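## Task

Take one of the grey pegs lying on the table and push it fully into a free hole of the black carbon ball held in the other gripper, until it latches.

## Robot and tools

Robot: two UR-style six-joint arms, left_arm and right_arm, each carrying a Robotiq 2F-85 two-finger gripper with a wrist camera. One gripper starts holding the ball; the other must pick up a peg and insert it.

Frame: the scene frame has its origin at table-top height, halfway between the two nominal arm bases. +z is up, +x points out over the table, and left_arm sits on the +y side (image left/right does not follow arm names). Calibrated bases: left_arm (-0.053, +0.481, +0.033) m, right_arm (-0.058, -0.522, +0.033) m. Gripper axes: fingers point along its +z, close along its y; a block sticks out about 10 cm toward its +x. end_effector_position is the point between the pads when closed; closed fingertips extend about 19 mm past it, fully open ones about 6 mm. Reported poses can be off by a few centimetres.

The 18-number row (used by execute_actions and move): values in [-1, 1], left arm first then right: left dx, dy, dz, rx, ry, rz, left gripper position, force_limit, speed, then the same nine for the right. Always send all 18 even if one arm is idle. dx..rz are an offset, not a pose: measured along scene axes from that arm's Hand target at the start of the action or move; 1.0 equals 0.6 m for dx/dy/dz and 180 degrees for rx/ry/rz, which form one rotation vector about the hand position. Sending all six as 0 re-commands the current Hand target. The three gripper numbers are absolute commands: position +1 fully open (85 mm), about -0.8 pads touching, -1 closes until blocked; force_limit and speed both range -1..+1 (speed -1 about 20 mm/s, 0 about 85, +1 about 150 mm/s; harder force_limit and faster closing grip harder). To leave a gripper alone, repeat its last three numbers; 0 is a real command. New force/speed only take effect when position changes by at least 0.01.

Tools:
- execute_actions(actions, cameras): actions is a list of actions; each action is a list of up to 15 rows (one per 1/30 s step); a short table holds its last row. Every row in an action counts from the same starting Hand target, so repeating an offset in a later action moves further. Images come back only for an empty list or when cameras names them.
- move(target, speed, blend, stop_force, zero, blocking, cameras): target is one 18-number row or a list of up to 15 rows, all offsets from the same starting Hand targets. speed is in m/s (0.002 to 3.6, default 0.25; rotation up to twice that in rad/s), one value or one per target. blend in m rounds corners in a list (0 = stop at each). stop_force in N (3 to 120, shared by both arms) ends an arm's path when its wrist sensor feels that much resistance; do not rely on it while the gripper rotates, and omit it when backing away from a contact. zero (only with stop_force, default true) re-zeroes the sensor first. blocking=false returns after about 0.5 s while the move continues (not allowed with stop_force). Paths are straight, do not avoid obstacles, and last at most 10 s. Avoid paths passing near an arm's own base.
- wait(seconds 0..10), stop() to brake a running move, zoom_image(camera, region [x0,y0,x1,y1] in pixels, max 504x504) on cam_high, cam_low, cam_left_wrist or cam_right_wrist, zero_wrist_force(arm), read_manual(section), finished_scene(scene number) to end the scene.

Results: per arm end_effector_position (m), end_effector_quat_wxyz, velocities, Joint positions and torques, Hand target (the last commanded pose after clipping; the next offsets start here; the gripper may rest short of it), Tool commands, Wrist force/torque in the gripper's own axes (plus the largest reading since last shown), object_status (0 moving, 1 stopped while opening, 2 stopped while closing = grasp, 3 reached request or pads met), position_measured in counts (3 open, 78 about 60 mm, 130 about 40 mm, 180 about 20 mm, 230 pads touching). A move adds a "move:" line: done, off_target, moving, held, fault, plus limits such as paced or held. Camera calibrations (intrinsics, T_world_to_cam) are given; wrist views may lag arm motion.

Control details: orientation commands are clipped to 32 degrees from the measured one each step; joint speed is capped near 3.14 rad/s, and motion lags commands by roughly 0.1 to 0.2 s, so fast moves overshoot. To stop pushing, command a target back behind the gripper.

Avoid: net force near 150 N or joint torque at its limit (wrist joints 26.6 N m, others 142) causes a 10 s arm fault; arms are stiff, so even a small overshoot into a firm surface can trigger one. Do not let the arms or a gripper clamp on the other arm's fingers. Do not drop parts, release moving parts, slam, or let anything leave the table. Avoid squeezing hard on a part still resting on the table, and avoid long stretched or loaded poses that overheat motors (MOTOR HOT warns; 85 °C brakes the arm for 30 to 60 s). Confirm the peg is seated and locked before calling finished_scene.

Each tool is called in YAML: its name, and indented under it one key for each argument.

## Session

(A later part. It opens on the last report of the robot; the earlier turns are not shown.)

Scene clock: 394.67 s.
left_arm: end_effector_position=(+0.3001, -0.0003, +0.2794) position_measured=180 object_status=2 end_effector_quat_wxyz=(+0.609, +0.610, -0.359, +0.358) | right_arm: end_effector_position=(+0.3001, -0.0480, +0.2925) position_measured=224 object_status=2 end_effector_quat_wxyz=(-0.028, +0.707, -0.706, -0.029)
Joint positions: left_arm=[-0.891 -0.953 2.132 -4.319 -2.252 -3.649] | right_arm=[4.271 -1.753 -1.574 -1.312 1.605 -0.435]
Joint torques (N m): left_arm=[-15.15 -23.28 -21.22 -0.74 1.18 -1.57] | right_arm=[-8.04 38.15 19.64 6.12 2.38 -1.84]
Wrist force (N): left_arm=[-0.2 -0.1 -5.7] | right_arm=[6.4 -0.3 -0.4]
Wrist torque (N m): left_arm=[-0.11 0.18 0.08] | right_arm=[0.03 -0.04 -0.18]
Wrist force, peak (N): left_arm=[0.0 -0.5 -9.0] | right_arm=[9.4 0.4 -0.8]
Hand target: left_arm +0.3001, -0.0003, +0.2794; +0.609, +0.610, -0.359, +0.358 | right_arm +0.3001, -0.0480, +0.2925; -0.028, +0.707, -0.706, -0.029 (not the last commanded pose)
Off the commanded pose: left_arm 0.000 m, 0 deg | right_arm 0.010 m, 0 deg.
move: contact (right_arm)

move:
  target: [0,0,0,0,0,0,-1,0.3,-1, -0.003,-0.0027,0.0025,0,0,0,-1,0.2,-1]
  speed: 0.02

move:
  target: [0,0,0,0,0,0,-1,0.3,-1, 0,0.0199,0.0016,0,0,0,-1,0.2,-1]
  speed: 0.004
  stop_force: 6

Scene clock: 403.60 s.
left_arm: end_effector_position=(+0.3001, -0.0003, +0.2794) position_measured=180 object_status=2 end_effector_quat_wxyz=(+0.609, +0.610, -0.359, +0.358) | right_arm: end_effector_position=(+0.2984, -0.0496, +0.2940) position_measured=224 object_status=2 end_effector_quat_wxyz=(-0.028, +0.707, -0.706, -0.029)
Joint positions: left_arm=[-0.891 -0.953 2.132 -4.319 -2.252 -3.649] | right_arm=[4.273 -1.747 -1.578 -1.314 1.605 -0.433]
Joint torques (N m): left_arm=[-12.93 -25.36 -21.9 -0.72 1.12 -1.64] | right_arm=[9.76 38.69 16.6 1.59 -0.96 2.46]
Wrist force (N): left_arm=[0.1 -0.1 -0.1] | right_arm=[0.1 0.1 0.0]
Wrist torque (N m): left_arm=[-0.07 0.23 0.08] | right_arm=[0.00 -0.01 -0.19]
Wrist force, peak (N): left_arm=[0.0 -0.1 -6.1] | right_arm=[6.5 0.0 -0.3]
Hand target: left_arm +0.3001, -0.0003, +0.2794; +0.609, +0.610, -0.359, +0.358 | right_arm +0.2983, -0.0496, +0.2940; -0.028, +0.707, -0.706, -0.029
Off the commanded pose: left_arm 0.000 m, 0 deg | right_arm 0.000 m, 0 deg.
move: done

Scene clock: 405.13 s.
left_arm: end_effector_position=(+0.3001, -0.0003, +0.2794) position_measured=180 object_status=2 end_effector_quat_wxyz=(+0.609, +0.610, -0.359, +0.358) | right_arm: end_effector_position=(+0.2983, -0.0480, +0.2941) position_measured=224 object_status=2 end_effector_quat_wxyz=(-0.028, +0.707, -0.706, -0.029)
Joint positions: left_arm=[-0.891 -0.953 2.132 -4.319 -2.252 -3.649] | right_arm=[4.274 -1.75 -1.574 -1.315 1.605 -0.432]
Joint torques (N m): left_arm=[-12.77 -24.49 -20.94 -0.81 1.03 -1.51] | right_arm=[-8.04 36.93 19.14 6 1.91 -1.98]
Wrist force (N): left_arm=[-0.1 -0.5 -5.6] | right_arm=[6.1 0.1 -0.7]
Wrist torque (N m): left_arm=[-0.06 0.20 0.08] | right_arm=[-0.01 -0.02 -0.19]
Wrist force, peak (N): left_arm=[0.4 -1.4 -8.6] | right_arm=[9.0 1.3 -0.6]
Hand target: left_arm +0.3001, -0.0003, +0.2794; +0.609, +0.610, -0.359, +0.358 | right_arm +0.2983, -0.0480, +0.2941; -0.028, +0.707, -0.706, -0.029 (not the last commanded pose)
Off the commanded pose: left_arm 0.000 m, 0 deg | right_arm 0.010 m, 0 deg.
move: contact (right_arm)

move:
  target: [0,0,0,0,0,0,-1,0.3,-1, 0.0013,-0.0018,-0.0014,0,0,0,-1,0.2,-1]
  speed: 0.02

move:
  target: [0,0,0,0,0,0,-1,0.3,-1, 0,0.0199,0.0016,0,0,0,-1,0.2,-1]
  speed: 0.004
  stop_force: 6
  cameras: ["cam_high","cam_left_wrist"]

zoom_image:
  camera: "cam_high"
  region: [480, 160, 520, 200]

zoom_image:
  camera: "cam_left_wrist"
  region: [430, 190, 530, 330]

Scene clock: 420.23 s.
left_arm: end_effector_position=(+0.3001, -0.0003, +0.2794) position_measured=180 object_status=2 end_effector_quat_wxyz=(+0.609, +0.610, -0.359, +0.358) | right_arm: end_effector_position=(+0.2991, -0.0491, +0.2933) position_measured=224 object_status=2 end_effector_quat_wxyz=(-0.028, +0.707, -0.706, -0.029)
Joint positions: left_arm=[-0.891 -0.953 2.132 -4.319 -2.252 -3.649] | right_arm=[4.272 -1.749 -1.577 -1.313 1.605 -0.434]
Joint torques (N m): left_arm=[-12.83 -24.87 -20.41 -0.8 1 -1.49] | right_arm=[-8.57 38.71 16.35 5.17 1.89 -2.32]
Wrist force (N): left_arm=[0.4 -0.4 -0.2] | right_arm=[0.1 0.2 0.3]
Wrist torque (N m): left_arm=[-0.11 0.18 0.08] | right_arm=[0.02 -0.01 0.02]
Wrist force, peak (N): left_arm=[0.1 -1.1 -6.0] | right_arm=[6.3 0.4 -0.8]
Hand target: left_arm +0.3001, -0.0003, +0.2794; +0.609, +0.610, -0.359, +0.358 | right_arm +0.2991, -0.0491, +0.2933; -0.028, +0.707, -0.706, -0.029
Off the commanded pose: left_arm 0.000 m, 0 deg | right_arm 0.000 m, 0 deg.
move: done

Scene clock: 421.77 s.
left_arm: end_effector_position=(+0.3001, -0.0003, +0.2794) position_measured=180 object_status=2 end_effector_quat_wxyz=(+0.609, +0.610, -0.359, +0.358) | right_arm: end_effector_position=(+0.2991, -0.0480, +0.2934) position_measured=224 object_status=2 end_effector_quat_wxyz=(-0.028, +0.707, -0.706, -0.029)
Joint positions: left_arm=[-0.891 -0.953 2.132 -4.319 -2.252 -3.649] | right_arm=[4.273 -1.751 -1.574 -1.314 1.605 -0.433]
Joint torques (N m): left_arm=[-13.38 -24.19 -21.28 -0.78 1.06 -1.42] | right_arm=[-8.77 38.57 19.03 6.29 0.25 -2.16]
Wrist force (N): left_arm=[-0.1 -0.6 -6.0] | right_arm=[6.1 0.5 -0.6]
Wrist torque (N m): left_arm=[-0.09 0.19 0.09] | right_arm=[0.07 0.00 -0.18]
Wrist force, peak (N): left_arm=[-0.2 -0.7 -9.0] | right_arm=[9.5 0.3 -0.8]
Hand target: left_arm +0.3001, -0.0003, +0.2794; +0.609, +0.610, -0.359, +0.358 | right_arm +0.2991, -0.0480, +0.2934; -0.028, +0.707, -0.706, -0.029 (not the last commanded pose)
Off the commanded pose: left_arm 0.000 m, 0 deg | right_arm 0.011 m, 0 deg.
move: contact (right_arm)
camera_calibration:
cam_left_wrist: T_world_to_cam=[[-0.877931, 0.0227344, 0.478247, 0.134535], [-0.439408, 0.358447, -0.823672, 0.376174], [-0.190152, -0.933273, -0.304702, 0.270845], [0, 0, 0, 1]] pos_world=[0.334908, 0.114875, 0.328031]
Images, in order (width x height): cam_high 896x504, cam_left_wrist 896x504.

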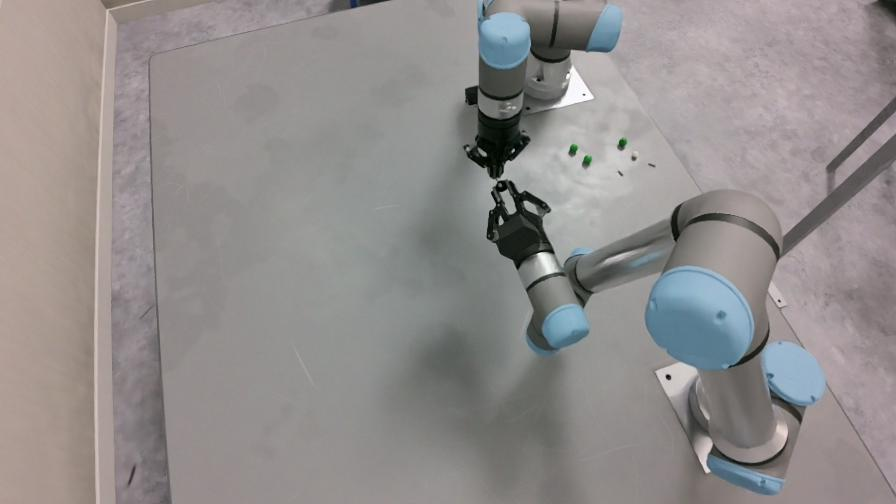

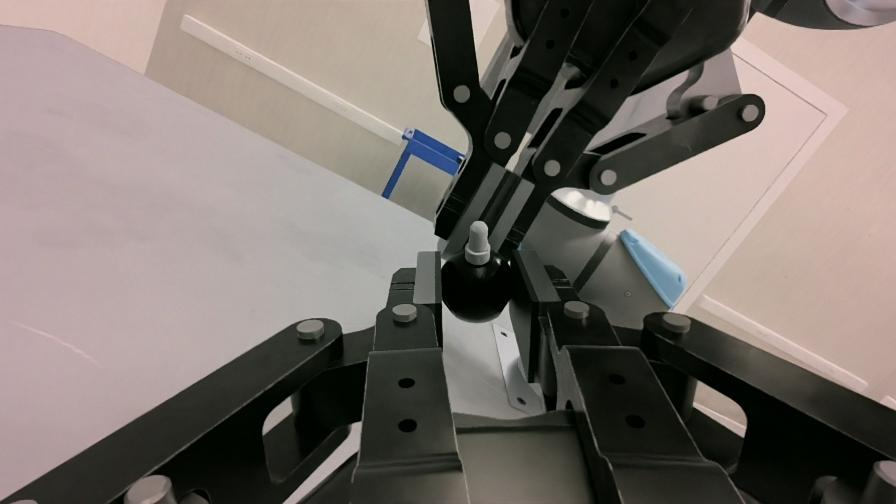

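Scaled by 12.600.

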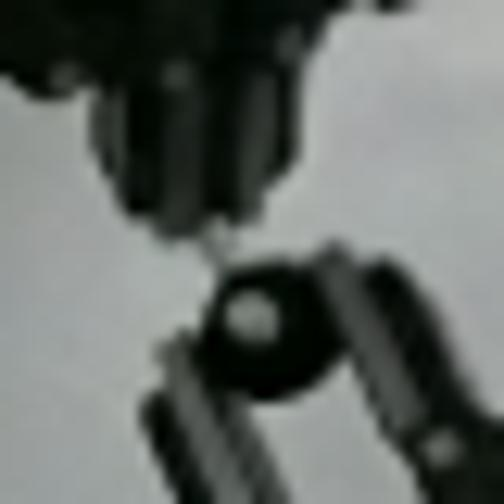

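Scaled by 3.600.

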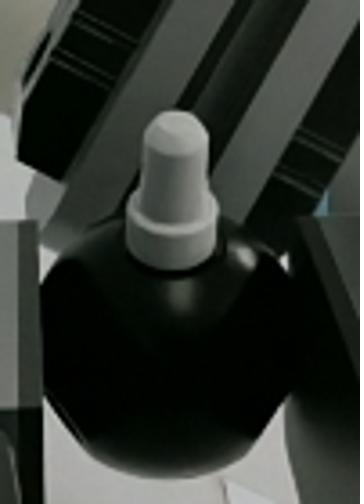

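move:
  target: [0,0,0,0,0,0,-1,0.3,-1, -0.0005,-0.0018,-0.0026,0,0,0,-1,0.2,-1]
  speed: 0.02

move:
  target: [0,0,0,0,0,0,-1,0.3,-1, 0,0.0199,0.0016,0,0,0,-1,0.2,-1]
  speed: 0.004
  stop_force: 6

Scene clock: 445.90 s.
left_arm: end_effector_position=(+0.3001, -0.0003, +0.2794) position_measured=180 object_status=2 end_effector_quat_wxyz=(+0.609, +0.610, -0.359, +0.358) | right_arm: end_effector_position=(+0.2988, -0.0491, +0.2918) position_measured=224 object_status=2 end_effector_quat_wxyz=(-0.028, +0.707, -0.706, -0.029)
Joint positions: left_arm=[-0.891 -0.953 2.132 -4.319 -2.252 -3.649] | right_arm=[4.273 -1.75 -1.58 -1.31 1.605 -0.433]
Joint torques (N m): left_arm=[-12.43 -25.3 -20.51 -0.88 0.88 -1.34] | right_arm=[-11.15 39.34 17.93 5.03 1.49 -2.46]
Wrist force (N): left_arm=[0.2 -0.3 -0.4] | right_arm=[0.3 0.4 0.1]
Wrist torque (N m): left_arm=[-0.10 0.21 0.09] | right_arm=[0.06 -0.04 -0.09]
Wrist force, peak (N): left_arm=[-0.2 -0.7 -6.2] | right_arm=[6.4 0.5 -0.5]
Hand target: left_arm +0.3001, -0.0003, +0.2794; +0.609, +0.610, -0.359, +0.358 | right_arm +0.2988, -0.0491, +0.2918; -0.028, +0.707, -0.706, -0.029
Off the commanded pose: left_arm 0.000 m, 0 deg | right_arm 0.000 m, 0 deg.
move: done

Scene clock: 447.47 s.
left_arm: end_effector_position=(+0.3001, -0.0003, +0.2794) position_measured=180 object_status=2 end_effector_quat_wxyz=(+0.609, +0.610, -0.359, +0.358) | right_arm: end_effector_position=(+0.2989, -0.0480, +0.2919) position_measured=224 object_status=2 end_effector_quat_wxyz=(-0.028, +0.707, -0.706, -0.029)
Joint positions: left_arm=[-0.891 -0.953 2.132 -4.319 -2.252 -3.649] | right_arm=[4.273 -1.752 -1.578 -1.31 1.605 -0.432]
Joint torques (N m): left_arm=[-12.83 -24.36 -19.67 -0.78 1.07 -1.45] | right_arm=[-8.83 37.65 19.34 5.81 0.16 -1.91]
Wrist force (N): left_arm=[0.1 -0.1 -5.1] | right_arm=[5.4 0.0 -0.2]
Wrist torque (N m): left_arm=[-0.11 0.18 0.08] | right_arm=[0.06 0.00 -0.17]
Wrist force, peak (N): left_arm=[0.2 -0.3 -8.3] | right_arm=[8.9 0.1 -0.4]
Hand target: left_arm +0.3001, -0.0003, +0.2794; +0.609, +0.610, -0.359, +0.358 | right_arm +0.2989, -0.0480, +0.2919; -0.028, +0.707, -0.706, -0.029 (not the last commanded pose)
Off the commanded pose: left_arm 0.000 m, 0 deg | right_arm 0.011 m, 0 deg.
move: contact (right_arm)

zoom_image:
  camera: "cam_left_wrist"
  region: [440, 150, 560, 270]

Scaled by 4.200.
This view is cut from an older image: the scene may have changed since it was taken.

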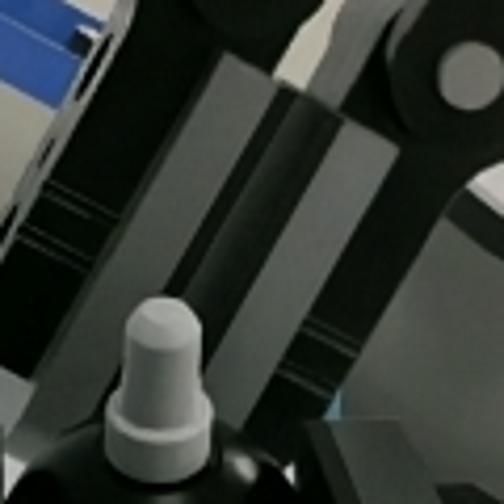

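move:
  target: [0,0,0,0,0,0,-1,0.3,-1, -0.0025,-0.0018,0.0015,0,0,0,-1,0.2,-1]
  speed: 0.02

move:
  target: [0,0,0,0,0,0,-1,0.3,-1, 0,0.0199,0.0016,0,0,0,-1,0.2,-1]
  speed: 0.004
  stop_force: 6

Scene clock: 475.47 s.
left_arm: end_effector_position=(+0.3001, -0.0003, +0.2794) position_measured=180 object_status=2 end_effector_quat_wxyz=(+0.609, +0.610, -0.359, +0.358) | right_arm: end_effector_position=(+0.2974, -0.0490, +0.2928) position_measured=224 object_status=2 end_effector_quat_wxyz=(-0.028, +0.707, -0.706, -0.029)
Joint positions: left_arm=[-0.891 -0.953 2.132 -4.319 -2.252 -3.649] | right_arm=[4.275 -1.747 -1.581 -1.312 1.605 -0.431]
Joint torques (N m): left_arm=[-13.24 -25.95 -20.85 -0.9 0.88 -1.57] | right_arm=[9.53 38.37 16.15 1.82 -0.94 2.57]
Wrist force (N): left_arm=[0.3 -0.3 -0.1] | right_arm=[0.0 0.3 0.2]
Wrist torque (N m): left_arm=[-0.10 0.20 0.08] | right_arm=[0.04 0.01 -0.18]
Wrist force, peak (N): left_arm=[0.0 -0.4 -5.6] | right_arm=[5.7 0.0 -0.4]
Hand target: left_arm +0.3001, -0.0003, +0.2794; +0.609, +0.610, -0.359, +0.358 | right_arm +0.2974, -0.0490, +0.2928; -0.028, +0.707, -0.706, -0.029
Off the commanded pose: left_arm 0.000 m, 0 deg | right_arm 0.000 m, 0 deg.
move: done

Scene clock: 476.87 s.
left_arm: end_effector_position=(+0.3001, -0.0003, +0.2794) position_measured=180 object_status=2 end_effector_quat_wxyz=(+0.609, +0.610, -0.359, +0.358) | right_arm: end_effector_position=(+0.2973, -0.0480, +0.2929) position_measured=224 object_status=2 end_effector_quat_wxyz=(-0.028, +0.707, -0.706, -0.029)
Joint positions: left_arm=[-0.891 -0.953 2.132 -4.319 -2.252 -3.649] | right_arm=[4.276 -1.749 -1.578 -1.312 1.605 -0.43]
Joint torques (N m): left_arm=[-13.06 -25.53 -20.68 -0.99 1.07 -1.4] | right_arm=[-7.12 39.45 17.64 5.97 2.08 -1.94]
Wrist force (N): left_arm=[0.0 -0.5 -5.4] | right_arm=[5.6 0.4 -0.2]
Wrist torque (N m): left_arm=[-0.10 0.20 0.09] | right_arm=[0.04 -0.02 -0.19]
Wrist force, peak (N): left_arm=[0.4 -1.3 -8.6] | right_arm=[8.8 1.2 -0.5]
Hand target: left_arm +0.3001, -0.0003, +0.2794; +0.609, +0.610, -0.359, +0.358 | right_arm +0.2974, -0.0480, +0.2929; -0.028, +0.707, -0.706, -0.029 (not the last commanded pose)
Off the commanded pose: left_arm 0.000 m, 0 deg | right_arm 0.011 m, 0 deg.
move: contact (right_arm)

move:
  target:
    - [0,0,0,0,0,0,-1,0.3,-1, 0.0,-0.05,0.0,0,0,0,-1,0.2,-1]
    - [0,0,0,0,0,0,-1,0.3,-1, 0.0027,-0.103,0.087,0.308,0,0,-1,0.2,-1]
    - [0,0,0,0,0,0,-1,0.3,-1, 0.0027,-0.0075,0.036,0.308,0,0,-1,0.2,-1]
  cameras: ["cam_left_wrist","cam_right_wrist"]
  speed: 0.12
  blend: [0.01,0.01,0]

zoom_image:
  camera: "cam_right_wrist"
  region: [430, 190, 530, 290]

Scene clock: 491.77 s.
left_arm: end_effector_position=(+0.3001, -0.0003, +0.2794) position_measured=180 object_status=2 end_effector_quat_wxyz=(+0.609, +0.610, -0.359, +0.358) | right_arm: end_effector_position=(+0.2990, -0.0526, +0.3145) position_measured=224 object_status=2 end_effector_quat_wxyz=(-0.354, +0.612, -0.612, -0.354)
Joint positions: left_arm=[-0.891 -0.953 2.132 -4.319 -2.252 -3.649] | right_arm=[4.053 -1.704 -2.146 0.08 2.126 -0.366]
Joint torques (N m): left_arm=[-13.34 -25.62 -19.93 -0.92 1.11 -1.37] | right_arm=[9.73 19.01 33.46 5.46 -0.5 2.5]
Wrist force (N): left_arm=[0.3 -0.3 -0.1] | right_arm=[1.0 1.1 0.3]
Wrist torque (N m): left_arm=[-0.11 0.20 0.08] | right_arm=[0.19 -0.06 -0.13]
Wrist force, peak (N): left_arm=[0.2 -0.5 -5.6] | right_arm=[5.7 0.4 0.0]
Hand target: left_arm +0.3001, -0.0003, +0.2794; +0.609, +0.610, -0.359, +0.358 | right_arm +0.2990, -0.0525, +0.3145; -0.354, +0.612, -0.612, -0.354
Off the commanded pose: left_arm 0.000 m, 0 deg | right_arm 0.000 m, 0 deg.
move: done
camera_calibration:
cam_left_wrist: T_world_to_cam=[[-0.877931, 0.0227344, 0.478247, 0.134535], [-0.439408, 0.358447, -0.823672, 0.376174], [-0.190152, -0.933273, -0.304702, 0.270845], [0, 0, 0, 1]] pos_world=[0.334908, 0.114875, 0.328031]
cam_right_wrist: T_world_to_cam=[[-0.999863, -0.0060837, 0.0154015, 0.299866], [0.0140401, 0.181697, 0.983254, -0.276759], [-0.00878023, 0.983336, -0.181586, 0.233214], [0, 0, 0, 1]] pos_world=[0.305758, -0.177217, 0.309854]
Images, in order (width x height): cam_left_wrist 896x504, cam_right_wrist 896x504.

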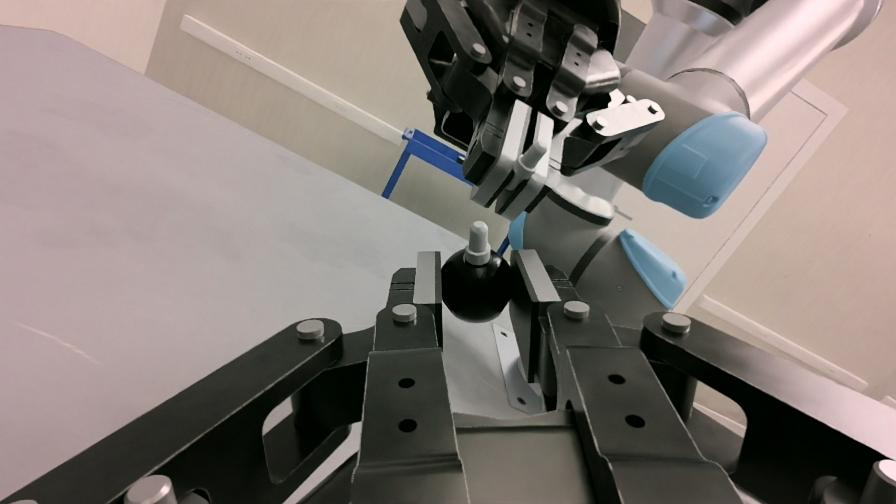

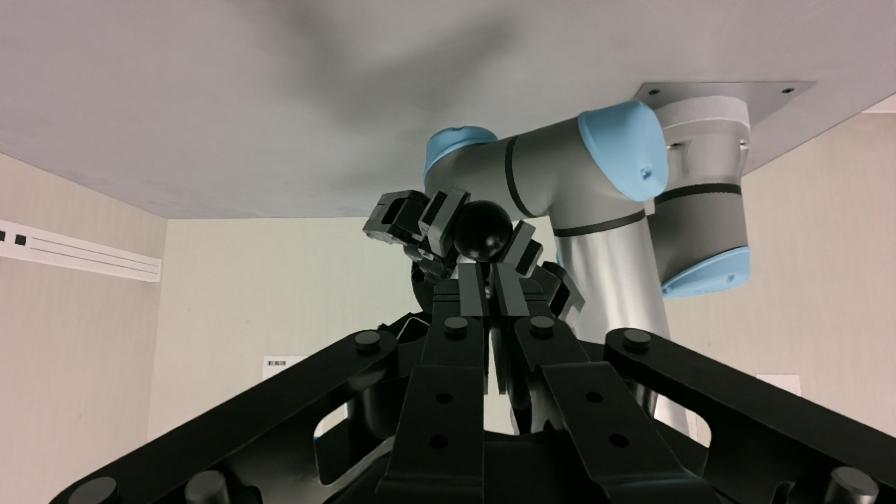

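Scaled by 5.040.

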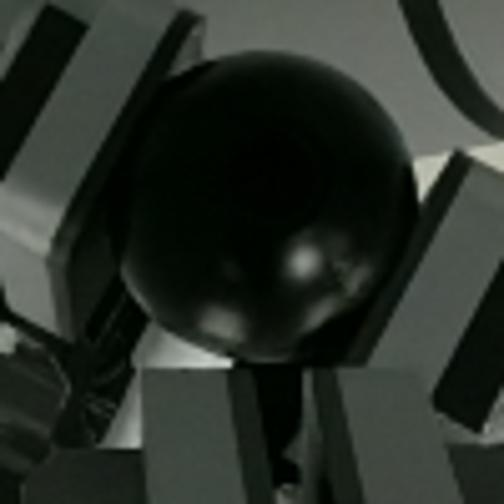

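zoom_image:
  camera: "cam_right_wrist"
  region: [450, 196, 520, 266]

zoom_image:
  camera: "cam_right_wrist"
  region: [468, 206, 500, 238]

Scaled by 7.200.

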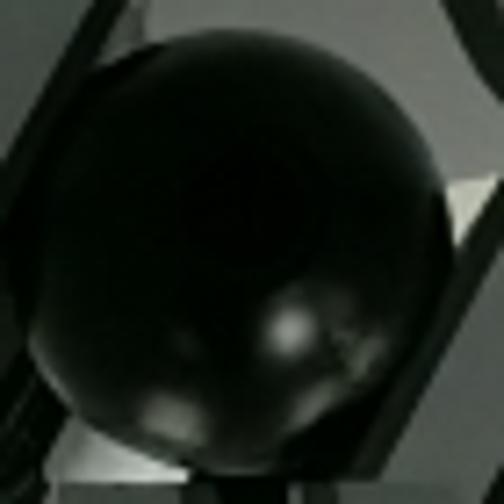

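Scaled by 15.750.

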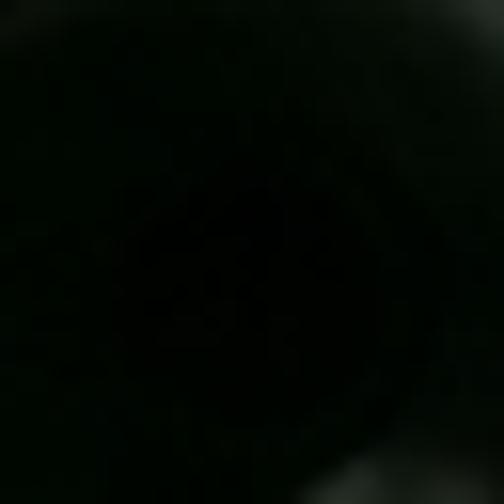

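move:
  target:
    - [0,0,0,0,0,0,-1,0.3,-1, 0,-0.08,0.03,0,0,0,-1,0.2,-1]
    - [0,0,0,0,0,0,-1,0.3,-1, 0,-0.08,-0.0288,-0.325,0,0,-1,0.2,-1]
    - [0,0,0,0,0,0,-1,0.3,-1, 0,-0.0007,-0.0288,-0.325,0,0,-1,0.2,-1]
  speed: 0.12
  blend: [0.01,0.01,0]

move:
  target: [0,0,0,0,0,0,-1,0.3,-1, 0,0.0249,0.0007,0,0,0,-1,0.2,-1]
  speed: 0.004
  stop_force: 6

Scene clock: 514.83 s.
left_arm: end_effector_position=(+0.3001, -0.0003, +0.2794) position_measured=180 object_status=2 end_effector_quat_wxyz=(+0.609, +0.610, -0.359, +0.358) | right_arm: end_effector_position=(+0.2990, -0.0530, +0.2972) position_measured=224 object_status=2 end_effector_quat_wxyz=(-0.009, +0.707, -0.707, -0.010)
Joint positions: left_arm=[-0.891 -0.953 2.132 -4.319 -2.252 -3.649] | right_arm=[4.28 -1.763 -1.536 -1.389 1.582 -0.427]
Joint torques (N m): left_arm=[-13.68 -26.3 -20.06 -0.89 0.81 -1.33] | right_arm=[10.54 26.02 37.97 1.35 -1.34 2.35]
Wrist force (N): left_arm=[0.3 -0.6 -0.2] | right_arm=[0.2 0.3 0.1]
Wrist torque (N m): left_arm=[-0.14 0.20 0.08] | right_arm=[0.05 -0.02 -0.19]
Wrist force, peak (N): left_arm=[0.6 -0.6 -0.1] | right_arm=[0.6 1.4 1.6]
Hand target: left_arm +0.3001, -0.0003, +0.2794; +0.609, +0.610, -0.359, +0.358 | right_arm +0.2990, -0.0529, +0.2972; -0.009, +0.707, -0.707, -0.010
Off the commanded pose: left_arm 0.000 m, 0 deg | right_arm 0.000 m, 0 deg.
move: done

Scene clock: 517.73 s.
left_arm: end_effector_position=(+0.3001, -0.0003, +0.2794) position_measured=180 object_status=2 end_effector_quat_wxyz=(+0.609, +0.610, -0.359, +0.358) | right_arm: end_effector_position=(+0.2990, -0.0468, +0.2973) position_measured=224 object_status=2 end_effector_quat_wxyz=(-0.009, +0.707, -0.707, -0.010)
Joint positions: left_arm=[-0.891 -0.953 2.132 -4.319 -2.252 -3.649] | right_arm=[4.284 -1.775 -1.521 -1.392 1.582 -0.423]
Joint torques (N m): left_arm=[-13.66 -25.31 -20.48 -0.91 -0.61 -1.2] | right_arm=[-9.18 38.56 19.79 5.83 -0.86 -2.05]
Wrist force (N): left_arm=[1.7 -1.9 -3.8] | right_arm=[3.9 2.2 0.4]
Wrist torque (N m): left_arm=[-0.03 0.22 0.08] | right_arm=[-0.03 0.03 -0.23]
Wrist force, peak (N): left_arm=[2.1 -2.7 -7.2] | right_arm=[7.4 3.1 0.2]
Hand target: left_arm +0.3001, -0.0003, +0.2794; +0.609, +0.610, -0.359, +0.358 | right_arm +0.2990, -0.0468, +0.2973; -0.009, +0.707, -0.707, -0.010 (not the last commanded pose)
Off the commanded pose: left_arm 0.000 m, 0 deg | right_arm 0.009 m, 0 deg.
move: contact (right_arm)

move:
  target: [0,0,0,0,0,0,-1,0.3,-1, -0.0015,-0.0018,0,0,0,0,-1,0.2,-1]
  speed: 0.02

move:
  target: [0,0,0,0,0,0,-1,0.3,-1, 0,0.0249,0.0007,0,0,0,-1,0.2,-1]
  speed: 0.004
  stop_force: 6

Scene clock: 524.63 s.
left_arm: end_effector_position=(+0.3001, -0.0003, +0.2794) position_measured=180 object_status=2 end_effector_quat_wxyz=(+0.609, +0.610, -0.359, +0.358) | right_arm: end_effector_position=(+0.2981, -0.0479, +0.2973) position_measured=224 object_status=2 end_effector_quat_wxyz=(-0.009, +0.707, -0.707, -0.010)
Joint positions: left_arm=[-0.891 -0.953 2.132 -4.319 -2.252 -3.649] | right_arm=[4.285 -1.772 -1.525 -1.392 1.582 -0.422]
Joint torques (N m): left_arm=[-12.77 -25.32 -20.86 -0.98 -1.75 -1.64] | right_arm=[10.28 40.43 17.21 4.9 -1.19 2.5]
Wrist force (N): left_arm=[0.3 -0.6 -0.3] | right_arm=[0.1 0.5 0.1]
Wrist torque (N m): left_arm=[-0.15 0.20 0.08] | right_arm=[0.08 -0.01 -0.19]
Wrist force, peak (N): left_arm=[1.8 -2.2 -4.0] | right_arm=[4.3 2.4 0.2]
Hand target: left_arm +0.3001, -0.0003, +0.2794; +0.609, +0.610, -0.359, +0.358 | right_arm +0.2981, -0.0479, +0.2973; -0.009, +0.707, -0.707, -0.010
Off the commanded pose: left_arm 0.000 m, 0 deg | right_arm 0.000 m, 0 deg.
move: done

Scene clock: 527.90 s.
left_arm: end_effector_position=(+0.3001, -0.0003, +0.2794) position_measured=180 object_status=2 end_effector_quat_wxyz=(+0.609, +0.610, -0.359, +0.358) | right_arm: end_effector_position=(+0.2981, -0.0405, +0.2975) position_measured=224 object_status=2 end_effector_quat_wxyz=(-0.009, +0.707, -0.707, -0.010)
Joint positions: left_arm=[-0.891 -0.953 2.132 -4.319 -2.252 -3.649] | right_arm=[4.29 -1.786 -1.507 -1.395 1.582 -0.417]
Joint torques (N m): left_arm=[-12.56 -26.17 -19.59 -1.09 -1.84 -1.28] | right_arm=[-9.07 42.16 19.61 6.1 -0.33 -2.19]
Wrist force (N): left_arm=[5.5 -0.1 -3.1] | right_arm=[3.1 2.1 3.9]
Wrist torque (N m): left_arm=[-0.11 0.20 0.09] | right_arm=[-0.03 0.08 -0.22]
Wrist force, peak (N): left_arm=[5.7 -1.1 -6.9] | right_arm=[7.0 3.4 3.6]
Hand target: left_arm +0.3001, -0.0003, +0.2794; +0.609, +0.610, -0.359, +0.358 | right_arm +0.2981, -0.0405, +0.2975; -0.009, +0.707, -0.707, -0.010 (not the last commanded pose)
Off the commanded pose: left_arm 0.000 m, 0 deg | right_arm 0.008 m, 0 deg.
move: contact (right_arm)

move:
  target: [0,0,0,0,0,0,-1,0.3,-1, -0.0004,0,-0.0007,0,0,0,-1,0.2,-1]
  speed: 0.01

move:
  target: [0,0,0,0,0,0,-1,0.3,-1, 0,0.009,0.0002,0,0,0,-1,0.2,-1]
  speed: 0.004
  stop_force: 20

Scene clock: 533.07 s.
left_arm: end_effector_position=(+0.3001, -0.0003, +0.2794) position_measured=180 object_status=2 end_effector_quat_wxyz=(+0.609, +0.610, -0.359, +0.358) | right_arm: end_effector_position=(+0.2978, -0.0405, +0.2971) position_measured=224 object_status=2 end_effector_quat_wxyz=(-0.009, +0.707, -0.707, -0.010)
Joint positions: left_arm=[-0.891 -0.953 2.132 -4.319 -2.252 -3.649] | right_arm=[4.29 -1.786 -1.508 -1.394 1.582 -0.416]
Joint torques (N m): left_arm=[-13.18 -24.76 -22.29 -1.08 -2.02 -1.15] | right_arm=[11.38 39.3 16.62 5.79 0.91 2.35]
Wrist force (N): left_arm=[1.5 -0.7 -2.5] | right_arm=[2.7 0.9 0.7]
Wrist torque (N m): left_arm=[-0.12 0.17 0.08] | right_arm=[0.03 0.03 -0.20]
Wrist force, peak (N): left_arm=[5.6 0.0 -3.1] | right_arm=[3.3 2.2 4.3]
Hand target: left_arm +0.3001, -0.0003, +0.2794; +0.609, +0.610, -0.359, +0.358 | right_arm +0.2978, -0.0405, +0.2971; -0.009, +0.707, -0.707, -0.010
Off the commanded pose: left_arm 0.000 m, 0 deg | right_arm 0.000 m, 0 deg.
move: done

Scene clock: 534.60 s.
left_arm: end_effector_position=(+0.3001, -0.0003, +0.2794) position_measured=180 object_status=2 end_effector_quat_wxyz=(+0.609, +0.610, -0.359, +0.358) | right_arm: end_effector_position=(+0.2978, -0.0387, +0.2971) position_measured=224 object_status=2 end_effector_quat_wxyz=(-0.009, +0.707, -0.707, -0.010)
Joint positions: left_arm=[-0.891 -0.953 2.132 -4.319 -2.252 -3.649] | right_arm=[4.292 -1.789 -1.504 -1.395 1.582 -0.415]
Joint torques (N m): left_arm=[-12.66 -25.37 -20.78 -0.76 -1.77 -1.38] | right_arm=[-3.85 38.78 22.3 9.88 2.12 -1.97]
Wrist force (N): left_arm=[-0.2 -2.6 -19.1] | right_arm=[20.0 1.9 -1.5]
Wrist torque (N m): left_arm=[-0.06 0.22 0.08] | right_arm=[-0.01 0.09 -0.21]
Wrist force, peak (N): left_arm=[0.1 -3.6 -23.0] | right_arm=[24.2 3.1 -2.2]
Hand target: left_arm +0.3001, -0.0003, +0.2794; +0.609, +0.610, -0.359, +0.358 | right_arm +0.2978, -0.0387, +0.2971; -0.009, +0.707, -0.707, -0.010 (not the last commanded pose)
Off the commanded pose: left_arm 0.000 m, 0 deg | right_arm 0.004 m, 0 deg.
move: contact (right_arm)

move:
  target: [0,0,0,0,0,0,-1,0.3,-1, 0,0.009,0.0002,0,0,0,-1,0.2,-1]
  speed: 0.004
  stop_force: 45
  zero: false
  cameras: ["cam_left_wrist","cam_high"]

zoom_image:
  camera: "cam_left_wrist"
  region: [440, 150, 560, 270]

zoom_image:
  camera: "cam_high"
  region: [480, 160, 520, 200]

Scene clock: 541.43 s.
left_arm: end_effector_position=(+0.3001, -0.0003, +0.2794) position_measured=180 object_status=2 end_effector_quat_wxyz=(+0.609, +0.610, -0.359, +0.358) | right_arm: end_effector_position=(+0.2978, -0.0373, +0.2971) position_measured=224 object_status=2 end_effector_quat_wxyz=(-0.009, +0.707, -0.707, -0.010)
Joint positions: left_arm=[-0.891 -0.953 2.132 -4.319 -2.252 -3.649] | right_arm=[4.293 -1.792 -1.501 -1.396 1.582 -0.414]
Joint torques (N m): left_arm=[-12.8 -26.3 -20.51 1.75 -1.74 -1.49] | right_arm=[2.88 36.07 30.04 15.41 5.2 -2.05]
Wrist force (N): left_arm=[0.1 -3.0 -40.3] | right_arm=[42.9 2.7 -2.3]
Wrist torque (N m): left_arm=[-0.03 0.19 0.09] | right_arm=[0.02 0.10 -0.22]
Wrist force, peak (N): left_arm=[-0.2 -3.5 -45.5] | right_arm=[48.0 3.3 -2.7]
Hand target: left_arm +0.3001, -0.0003, +0.2794; +0.609, +0.610, -0.359, +0.358 | right_arm +0.2978, -0.0373, +0.2971; -0.009, +0.707, -0.707, -0.010 (not the last commanded pose)
Off the commanded pose: left_arm 0.000 m, 0 deg | right_arm 0.004 m, 0 deg.
move: contact (right_arm)
camera_calibration:
cam_left_wrist: T_world_to_cam=[[-0.877931, 0.0227344, 0.478247, 0.134535], [-0.439408, 0.358447, -0.823672, 0.376174], [-0.190152, -0.933273, -0.304702, 0.270845], [0, 0, 0, 1]] pos_world=[0.334908, 0.114875, 0.328031]
Images, in order (width x height): cam_high 896x504, cam_left_wrist 896x504.

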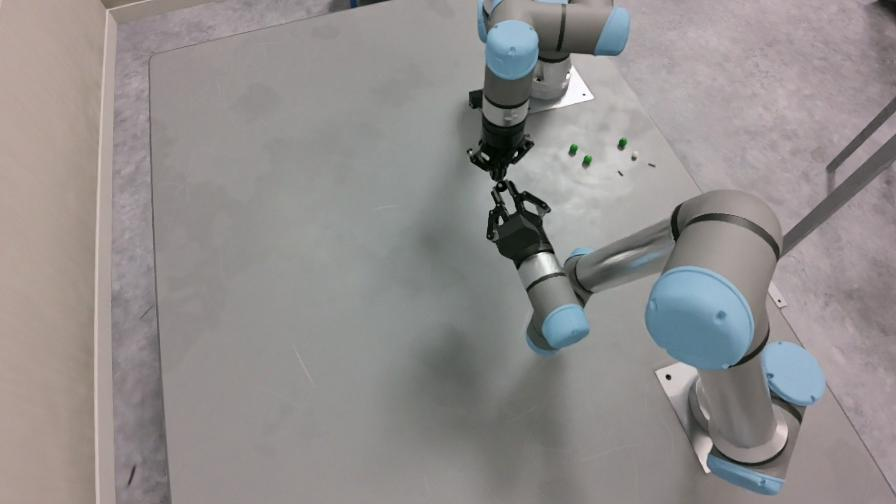

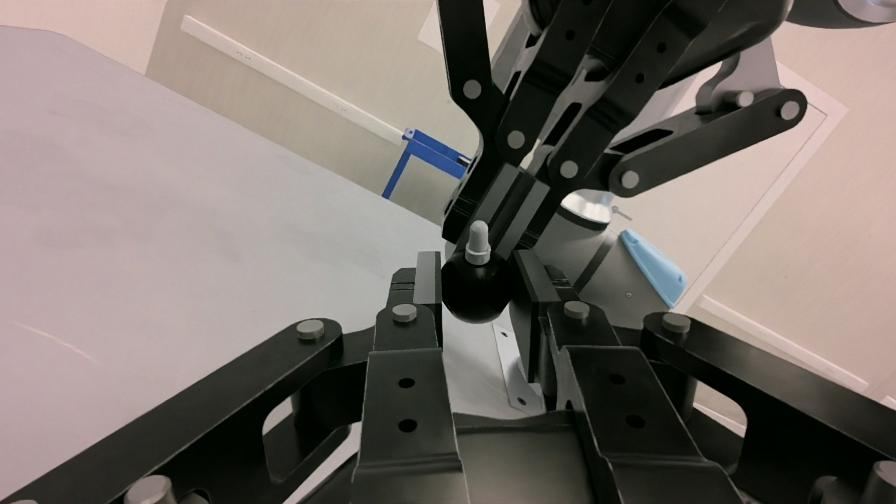

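Scaled by 4.200.

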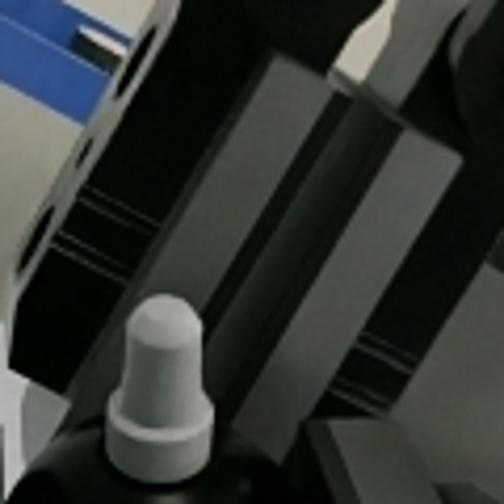

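Scaled by 12.600.

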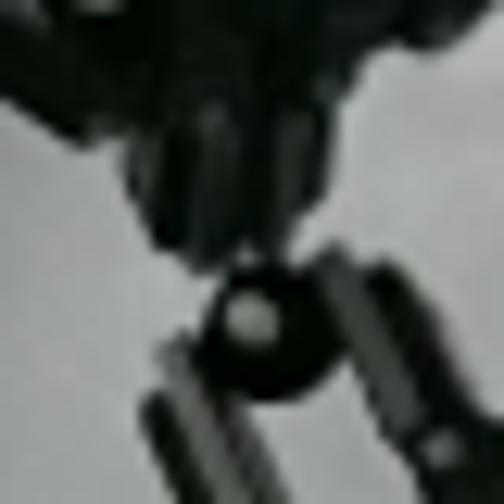

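move:
  target: [0,0,0,0,0,0,-1,0.3,-1, 0,-0.005,-0.0001,0,0,0,-1,0.2,-1]
  speed: 0.004
  stop_force: 12
  zero: false

Scene clock: 548.33 s.
left_arm: end_effector_position=(+0.3001, -0.0003, +0.2794) position_measured=180 object_status=2 end_effector_quat_wxyz=(+0.609, +0.610, -0.359, +0.358) | right_arm: end_effector_position=(+0.2978, -0.0394, +0.2971) position_measured=224 object_status=2 end_effector_quat_wxyz=(-0.009, +0.707, -0.707, -0.010)
Joint positions: left_arm=[-0.891 -0.953 2.132 -4.319 -2.252 -3.649] | right_arm=[4.291 -1.788 -1.506 -1.395 1.582 -0.416]
Joint torques (N m): left_arm=[-2.04 -25.12 -13.59 -0.73 -1.66 -1.39] | right_arm=[7.31 31.18 37.96 0.28 0.7 1.98]
Wrist force (N): left_arm=[3.5 2.3 7.1] | right_arm=[-7.7 -0.8 4.1]
Wrist torque (N m): left_arm=[-0.21 0.18 0.08] | right_arm=[0.06 0.04 0.02]
Wrist force, peak (N): left_arm=[0.1 -2.9 -40.5] | right_arm=[42.9 2.6 -2.2]
Hand target: left_arm +0.3001, -0.0003, +0.2794; +0.609, +0.610, -0.359, +0.358 | right_arm +0.2978, -0.0394, +0.2971; -0.009, +0.707, -0.707, -0.010 (not the last commanded pose)
Off the commanded pose: left_arm 0.000 m, 0 deg | right_arm 0.001 m, 0 deg.
move: contact (left_arm, right_arm)

move:
  target: [0,0,0,0,0,0,-1,0.3,-1, 0,0.016,0.0004,0,0,0,-1,0.2,-1]
  speed: 0.004
  stop_force: 70
  zero: false

Scene clock: 558.07 s.
left_arm: end_effector_position=(+0.3001, -0.0003, +0.2794) position_measured=180 object_status=2 end_effector_quat_wxyz=(+0.609, +0.610, -0.359, +0.358) | right_arm: end_effector_position=(+0.2971, -0.0314, +0.2966) position_measured=224 object_status=2 end_effector_quat_wxyz=(-0.006, +0.707, -0.707, -0.008)
Joint positions: left_arm=[-0.891 -0.953 2.132 -4.319 -2.252 -3.649] | right_arm=[4.298 -1.806 -1.482 -1.407 1.582 -0.409]
Joint torques (N m): left_arm=[-25.62 -25.14 -26.86 2.62 0.43 -1.17] | right_arm=[32.68 24.99 55.67 16.11 5.53 2.15]
Wrist force (N): left_arm=[-2.2 2.9 -55.9] | right_arm=[59.2 -3.5 -0.7]
Wrist torque (N m): left_arm=[-0.19 0.24 0.08] | right_arm=[0.12 0.17 -0.12]
Wrist force, peak (N): left_arm=[-2.2 2.9 -56.1] | right_arm=[59.7 -3.7 -0.9]
Hand target: left_arm +0.3001, -0.0003, +0.2794; +0.609, +0.610, -0.359, +0.358 | right_arm +0.2978, -0.0298, +0.2973; -0.009, +0.707, -0.707, -0.010
Off the commanded pose: left_arm 0.000 m, 0 deg | right_arm 0.002 m, 0 deg.
move: done

move:
  target: [0,0,0,0,0,0,-1,0.3,-1, 0,-0.004,-0.0001,0,0,0,-1,0.2,-1]
  speed: 0.01
  cameras: ["cam_left_wrist","cam_high"]

zoom_image:
  camera: "cam_left_wrist"
  region: [420, 150, 560, 330]

zoom_image:
  camera: "cam_high"
  region: [480, 160, 520, 200]

Scene clock: 562.47 s.
left_arm: end_effector_position=(+0.3001, -0.0003, +0.2794) position_measured=180 object_status=2 end_effector_quat_wxyz=(+0.609, +0.610, -0.359, +0.358) | right_arm: end_effector_position=(+0.2978, -0.0321, +0.2973) position_measured=224 object_status=2 end_effector_quat_wxyz=(-0.009, +0.707, -0.707, -0.010)
Joint positions: left_arm=[-0.891 -0.953 2.132 -4.319 -2.252 -3.649] | right_arm=[4.296 -1.802 -1.488 -1.399 1.582 -0.411]
Joint torques (N m): left_arm=[-7.66 -25.58 -25.97 1.58 0.43 -1.27] | right_arm=[1.56 42.86 33.16 16.19 4.59 -2.41]
Wrist force (N): left_arm=[9.6 1.5 -36.8] | right_arm=[39.1 2.7 7.2]
Wrist torque (N m): left_arm=[-0.17 0.18 0.09] | right_arm=[0.01 0.22 -0.02]
Wrist force, peak (N): left_arm=[-2.1 3.2 -56.3] | right_arm=[59.6 -3.8 -0.8]
Hand target: left_arm +0.3001, -0.0003, +0.2794; +0.609, +0.610, -0.359, +0.358 | right_arm +0.2978, -0.0322, +0.2973; -0.009, +0.707, -0.707, -0.010
Off the commanded pose: left_arm 0.000 m, 0 deg | right_arm 0.000 m, 0 deg.
move: done
camera_calibration:
cam_left_wrist: T_world_to_cam=[[-0.877931, 0.0227344, 0.478247, 0.134535], [-0.439408, 0.358447, -0.823672, 0.376174], [-0.190152, -0.933273, -0.304702, 0.270845], [0, 0, 0, 1]] pos_world=[0.334908, 0.114875, 0.328031]
Images, in order (width x height): cam_high 896x504, cam_left_wrist 896x504.

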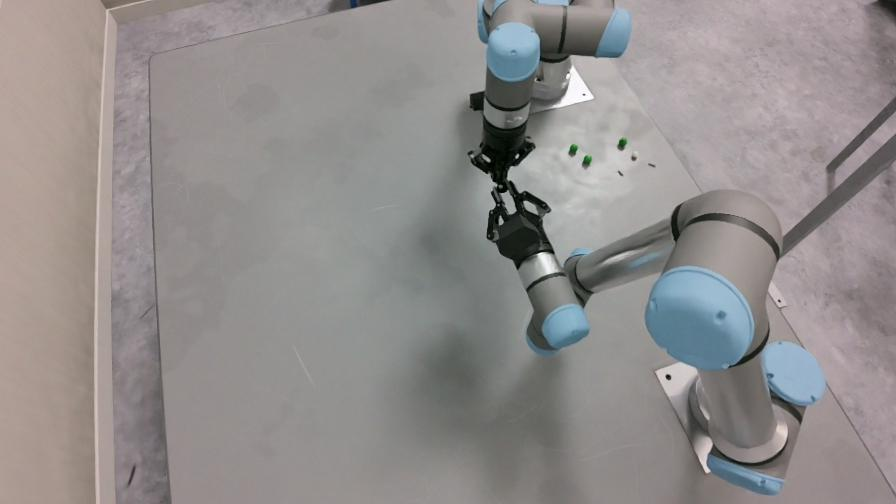

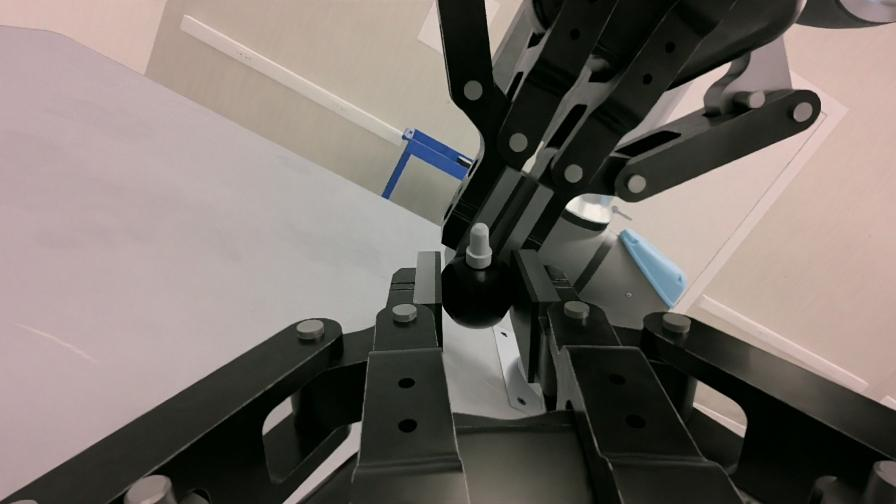

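Scaled by 2.800.

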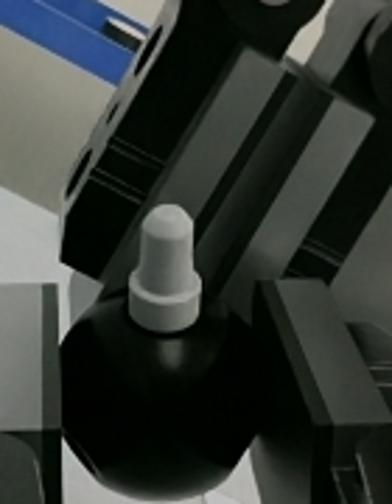

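Scaled by 12.600.

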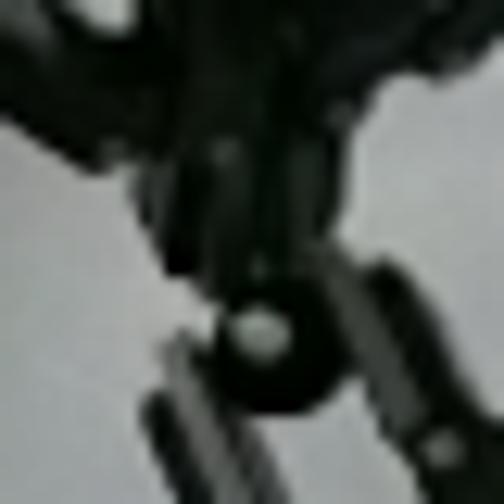

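move:
  target: [0,0,0,0,0,0,-1,0.3,-1, 0,-0.0025,-0.0001,0,0,0,-1,0.2,-1]
  speed: 0.01

move:
  target: [0,0,0,0,0,0,-1,0.3,-1, 0,0,0,0,0,0,-0.5,0.2,-1]

move:
  target: [0,0,0,0,0,0,-1,0.3,-1, 0,-0.1,0,0,0,0,-0.5,0.2,-1]
  speed: 0.1
  cameras: ["cam_left_wrist","cam_high"]

zoom_image:
  camera: "cam_left_wrist"
  region: [420, 190, 540, 330]

zoom_image:
  camera: "cam_high"
  region: [480, 160, 520, 200]

Scene clock: 570.37 s.
left_arm: end_effector_position=(+0.3001, -0.0003, +0.2794) position_measured=180 object_status=2 end_effector_quat_wxyz=(+0.609, +0.610, -0.359, +0.358) | right_arm: end_effector_position=(+0.2978, -0.0335, +0.2973) position_measured=224 object_status=2 end_effector_quat_wxyz=(-0.009, +0.707, -0.707, -0.010)
Joint positions: left_arm=[-0.891 -0.953 2.132 -4.319 -2.252 -3.649] | right_arm=[4.295 -1.799 -1.492 -1.398 1.582 -0.412]
Joint torques (N m): left_arm=[-1.67 -23.85 -15.9 1.89 -1.84 -1.35] | right_arm=[-9.62 46.32 23.61 5.65 2.11 -2.64]
Wrist force (N): left_arm=[10.3 6.1 -0.9] | right_arm=[1.4 -1.5 10.8]
Wrist torque (N m): left_arm=[-0.31 0.17 0.09] | right_arm=[0.05 0.11 0.01]
Wrist force, peak (N): left_arm=[9.8 1.7 -36.2] | right_arm=[38.7 2.5 7.3]
Hand target: left_arm +0.3001, -0.0003, +0.2794; +0.609, +0.610, -0.359, +0.358 | right_arm +0.2978, -0.0337, +0.2972; -0.009, +0.707, -0.707, -0.010
Off the commanded pose: left_arm 0.000 m, 0 deg | right_arm 0.000 m, 0 deg.
move: done

Scene clock: 571.27 s.
left_arm: end_effector_position=(+0.3001, -0.0003, +0.2794) position_measured=180 object_status=2 end_effector_quat_wxyz=(+0.609, +0.610, -0.359, +0.358) | right_arm: end_effector_position=(+0.2978, -0.0337, +0.2973) position_measured=192 object_status=0 end_effector_quat_wxyz=(-0.009, +0.707, -0.707, -0.010)
Joint positions: left_arm=[-0.891 -0.953 2.132 -4.319 -2.252 -3.649] | right_arm=[4.295 -1.799 -1.492 -1.398 1.582 -0.412]
Joint torques (N m): left_arm=[-0.78 -24.77 -14.5 -3.14 -1.13 -1.27] | right_arm=[-8.45 27.89 19.65 1.5 -0.3 -2.35]
Wrist force (N): left_arm=[0.5 -0.4 -0.2] | right_arm=[0.1 0.3 0.1]
Wrist torque (N m): left_arm=[-0.11 0.17 0.09] | right_arm=[0.05 0.01 0.01]
Wrist force, peak (N): left_arm=[10.1 6.4 -0.5] | right_arm=[0.7 -1.4 10.8]
Hand target: left_arm +0.3001, -0.0003, +0.2794; +0.609, +0.610, -0.359, +0.358 | right_arm +0.2978, -0.0337, +0.2972; -0.009, +0.707, -0.707, -0.010
Off the commanded pose: left_arm 0.000 m, 0 deg | right_arm 0.000 m, 0 deg.
move: done

Scene clock: 572.37 s.
left_arm: end_effector_position=(+0.3001, -0.0003, +0.2794) position_measured=180 object_status=2 end_effector_quat_wxyz=(+0.609, +0.610, -0.359, +0.358) | right_arm: end_effector_position=(+0.2978, -0.0936, +0.2972) position_measured=192 object_status=3 end_effector_quat_wxyz=(-0.009, +0.707, -0.707, -0.010)
Joint positions: left_arm=[-0.891 -0.953 2.132 -4.319 -2.252 -3.649] | right_arm=[4.25 -1.686 -1.625 -1.377 1.583 -0.457]
Joint torques (N m): left_arm=[0.44 -25.33 -12.63 -3.19 -0.27 -1.42] | right_arm=[-9.56 35.68 16.21 4.83 1.63 -2.28]
Wrist force (N): left_arm=[0.4 -0.5 -0.2] | right_arm=[0.5 0.3 0.2]
Wrist torque (N m): left_arm=[-0.13 0.18 0.09] | right_arm=[0.03 -0.06 0.01]
Wrist force, peak (N): left_arm=[0.5 -0.7 -0.1] | right_arm=[1.2 -0.2 0.2]
Hand target: left_arm +0.3001, -0.0003, +0.2794; +0.609, +0.610, -0.359, +0.358 | right_arm +0.2978, -0.0937, +0.2972; -0.009, +0.707, -0.707, -0.010
Off the commanded pose: left_arm 0.000 m, 0 deg | right_arm 0.000 m, 0 deg.
move: done
camera_calibration:
cam_left_wrist: T_world_to_cam=[[-0.877931, 0.0227344, 0.478247, 0.134535], [-0.439408, 0.358447, -0.823672, 0.376174], [-0.190152, -0.933273, -0.304702, 0.270845], [0, 0, 0, 1]] pos_world=[0.334908, 0.114875, 0.328031]
Images, in order (width x height): cam_high 896x504, cam_left_wrist 896x504.

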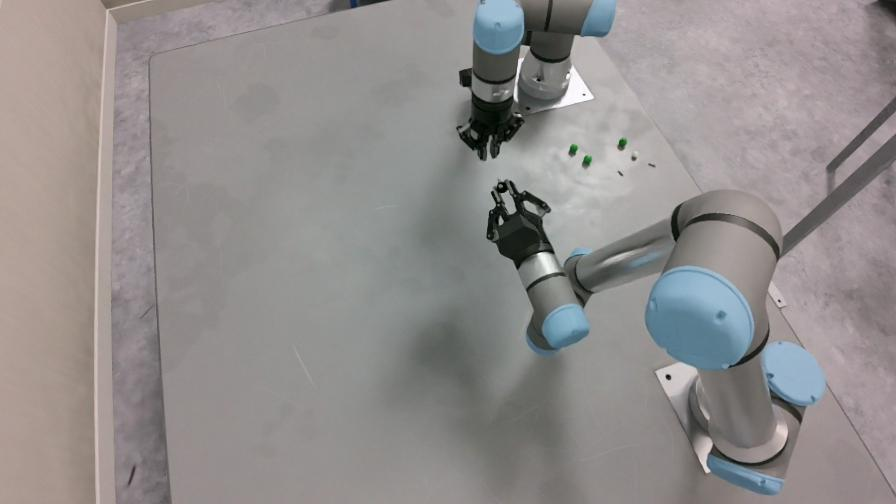

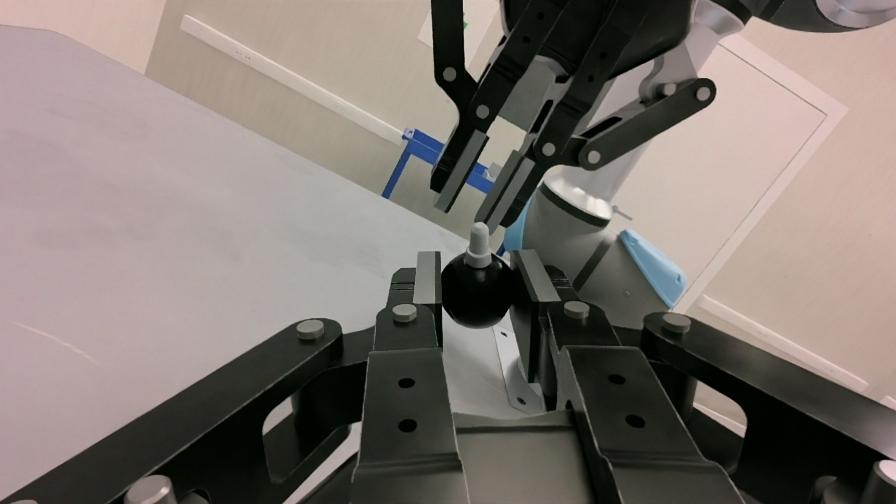

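Scaled by 3.600.

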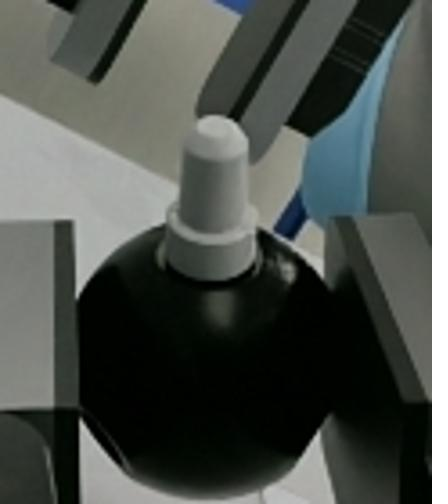

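Scaled by 12.600.

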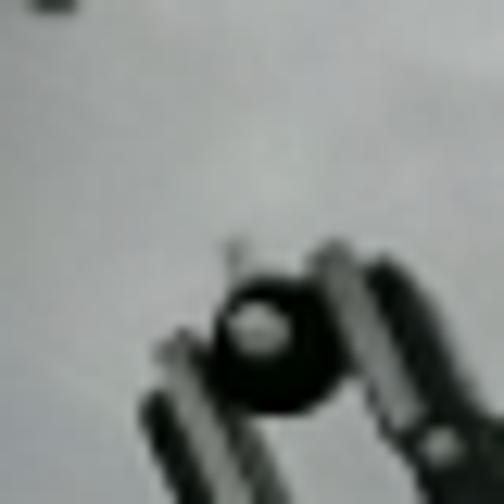

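move:
  target:
    - [0,0,0,0,0,0,-1,0.3,-1, 0,0,0.12,0,0,0,-0.5,0.2,-1]
    - [0,0,0,0,0,0,-1,0.3,-1, 0,0.16,0.12,0,0,0,-0.5,0.2,-1]
  speed: 0.15
  blend: [0.02,0]
  cameras: ["cam_right_wrist"]

zoom_image:
  camera: "cam_right_wrist"
  region: [420, 170, 540, 290]

Scene clock: 580.90 s.
left_arm: end_effector_position=(+0.3001, -0.0003, +0.2794) position_measured=180 object_status=2 end_effector_quat_wxyz=(+0.609, +0.610, -0.359, +0.358) | right_arm: end_effector_position=(+0.2978, +0.0023, +0.3692) position_measured=192 object_status=3 end_effector_quat_wxyz=(-0.009, +0.707, -0.707, -0.010)
Joint positions: left_arm=[-0.891 -0.953 2.132 -4.319 -2.252 -3.649] | right_arm=[4.319 -1.862 -1.226 -1.599 1.582 -0.388]
Joint torques (N m): left_arm=[0.4 -24.39 -3.47 -3.07 0.96 -1.47] | right_arm=[10.22 29.51 37.35 1.72 -0.19 2.26]
Wrist force (N): left_arm=[0.2 -0.5 -0.4] | right_arm=[-0.2 0.4 0.0]
Wrist torque (N m): left_arm=[-0.12 0.21 0.09] | right_arm=[0.05 0.04 -0.18]
Wrist force, peak (N): left_arm=[0.5 -0.6 -0.5] | right_arm=[-1.8 0.5 0.4]
Hand target: left_arm +0.3001, -0.0003, +0.2794; +0.609, +0.610, -0.359, +0.358 | right_arm +0.2978, +0.0023, +0.3692; -0.009, +0.707, -0.707, -0.010
Off the commanded pose: left_arm 0.000 m, 0 deg | right_arm 0.000 m, 0 deg.
move: done
camera_calibration:
cam_right_wrist: T_world_to_cam=[[-0.999861, 0.0100136, 0.0133617, 0.298863], [0.0141398, 0.93339, 0.358584, -0.111558], [-0.00888097, 0.358723, -0.933402, 0.468231], [0, 0, 0, 1]] pos_world=[0.304557, -0.0668302, 0.473057]
Images, in order (width x height): cam_right_wrist 896x504.

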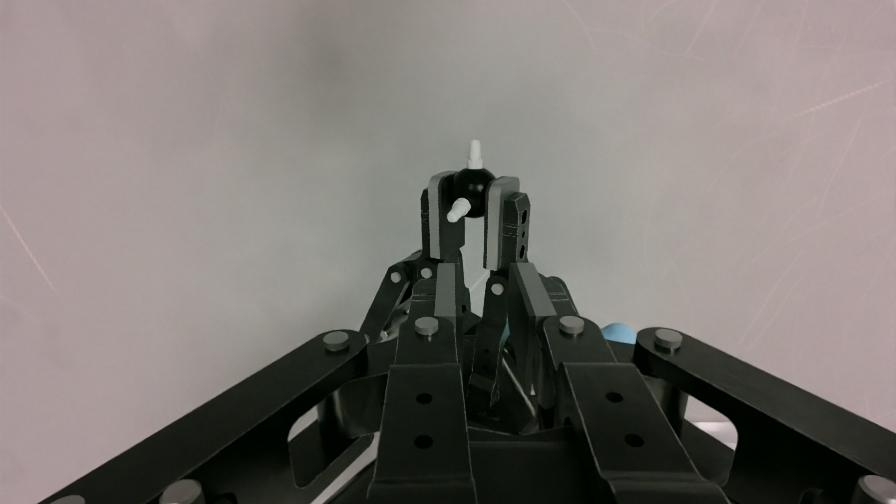

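Scaled by 4.200.

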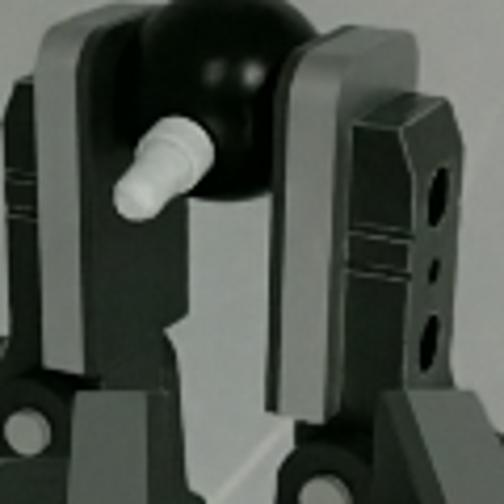

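zoom_image:
  camera: "cam_right_wrist"
  region: [440, 130, 510, 230]

Scaled by 5.040.

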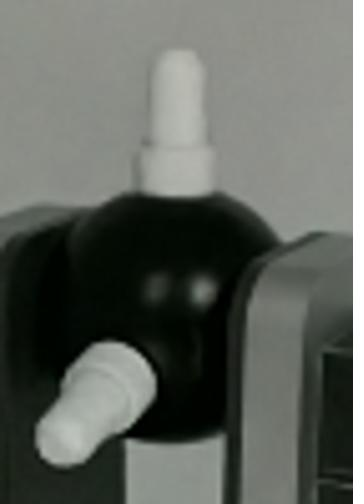

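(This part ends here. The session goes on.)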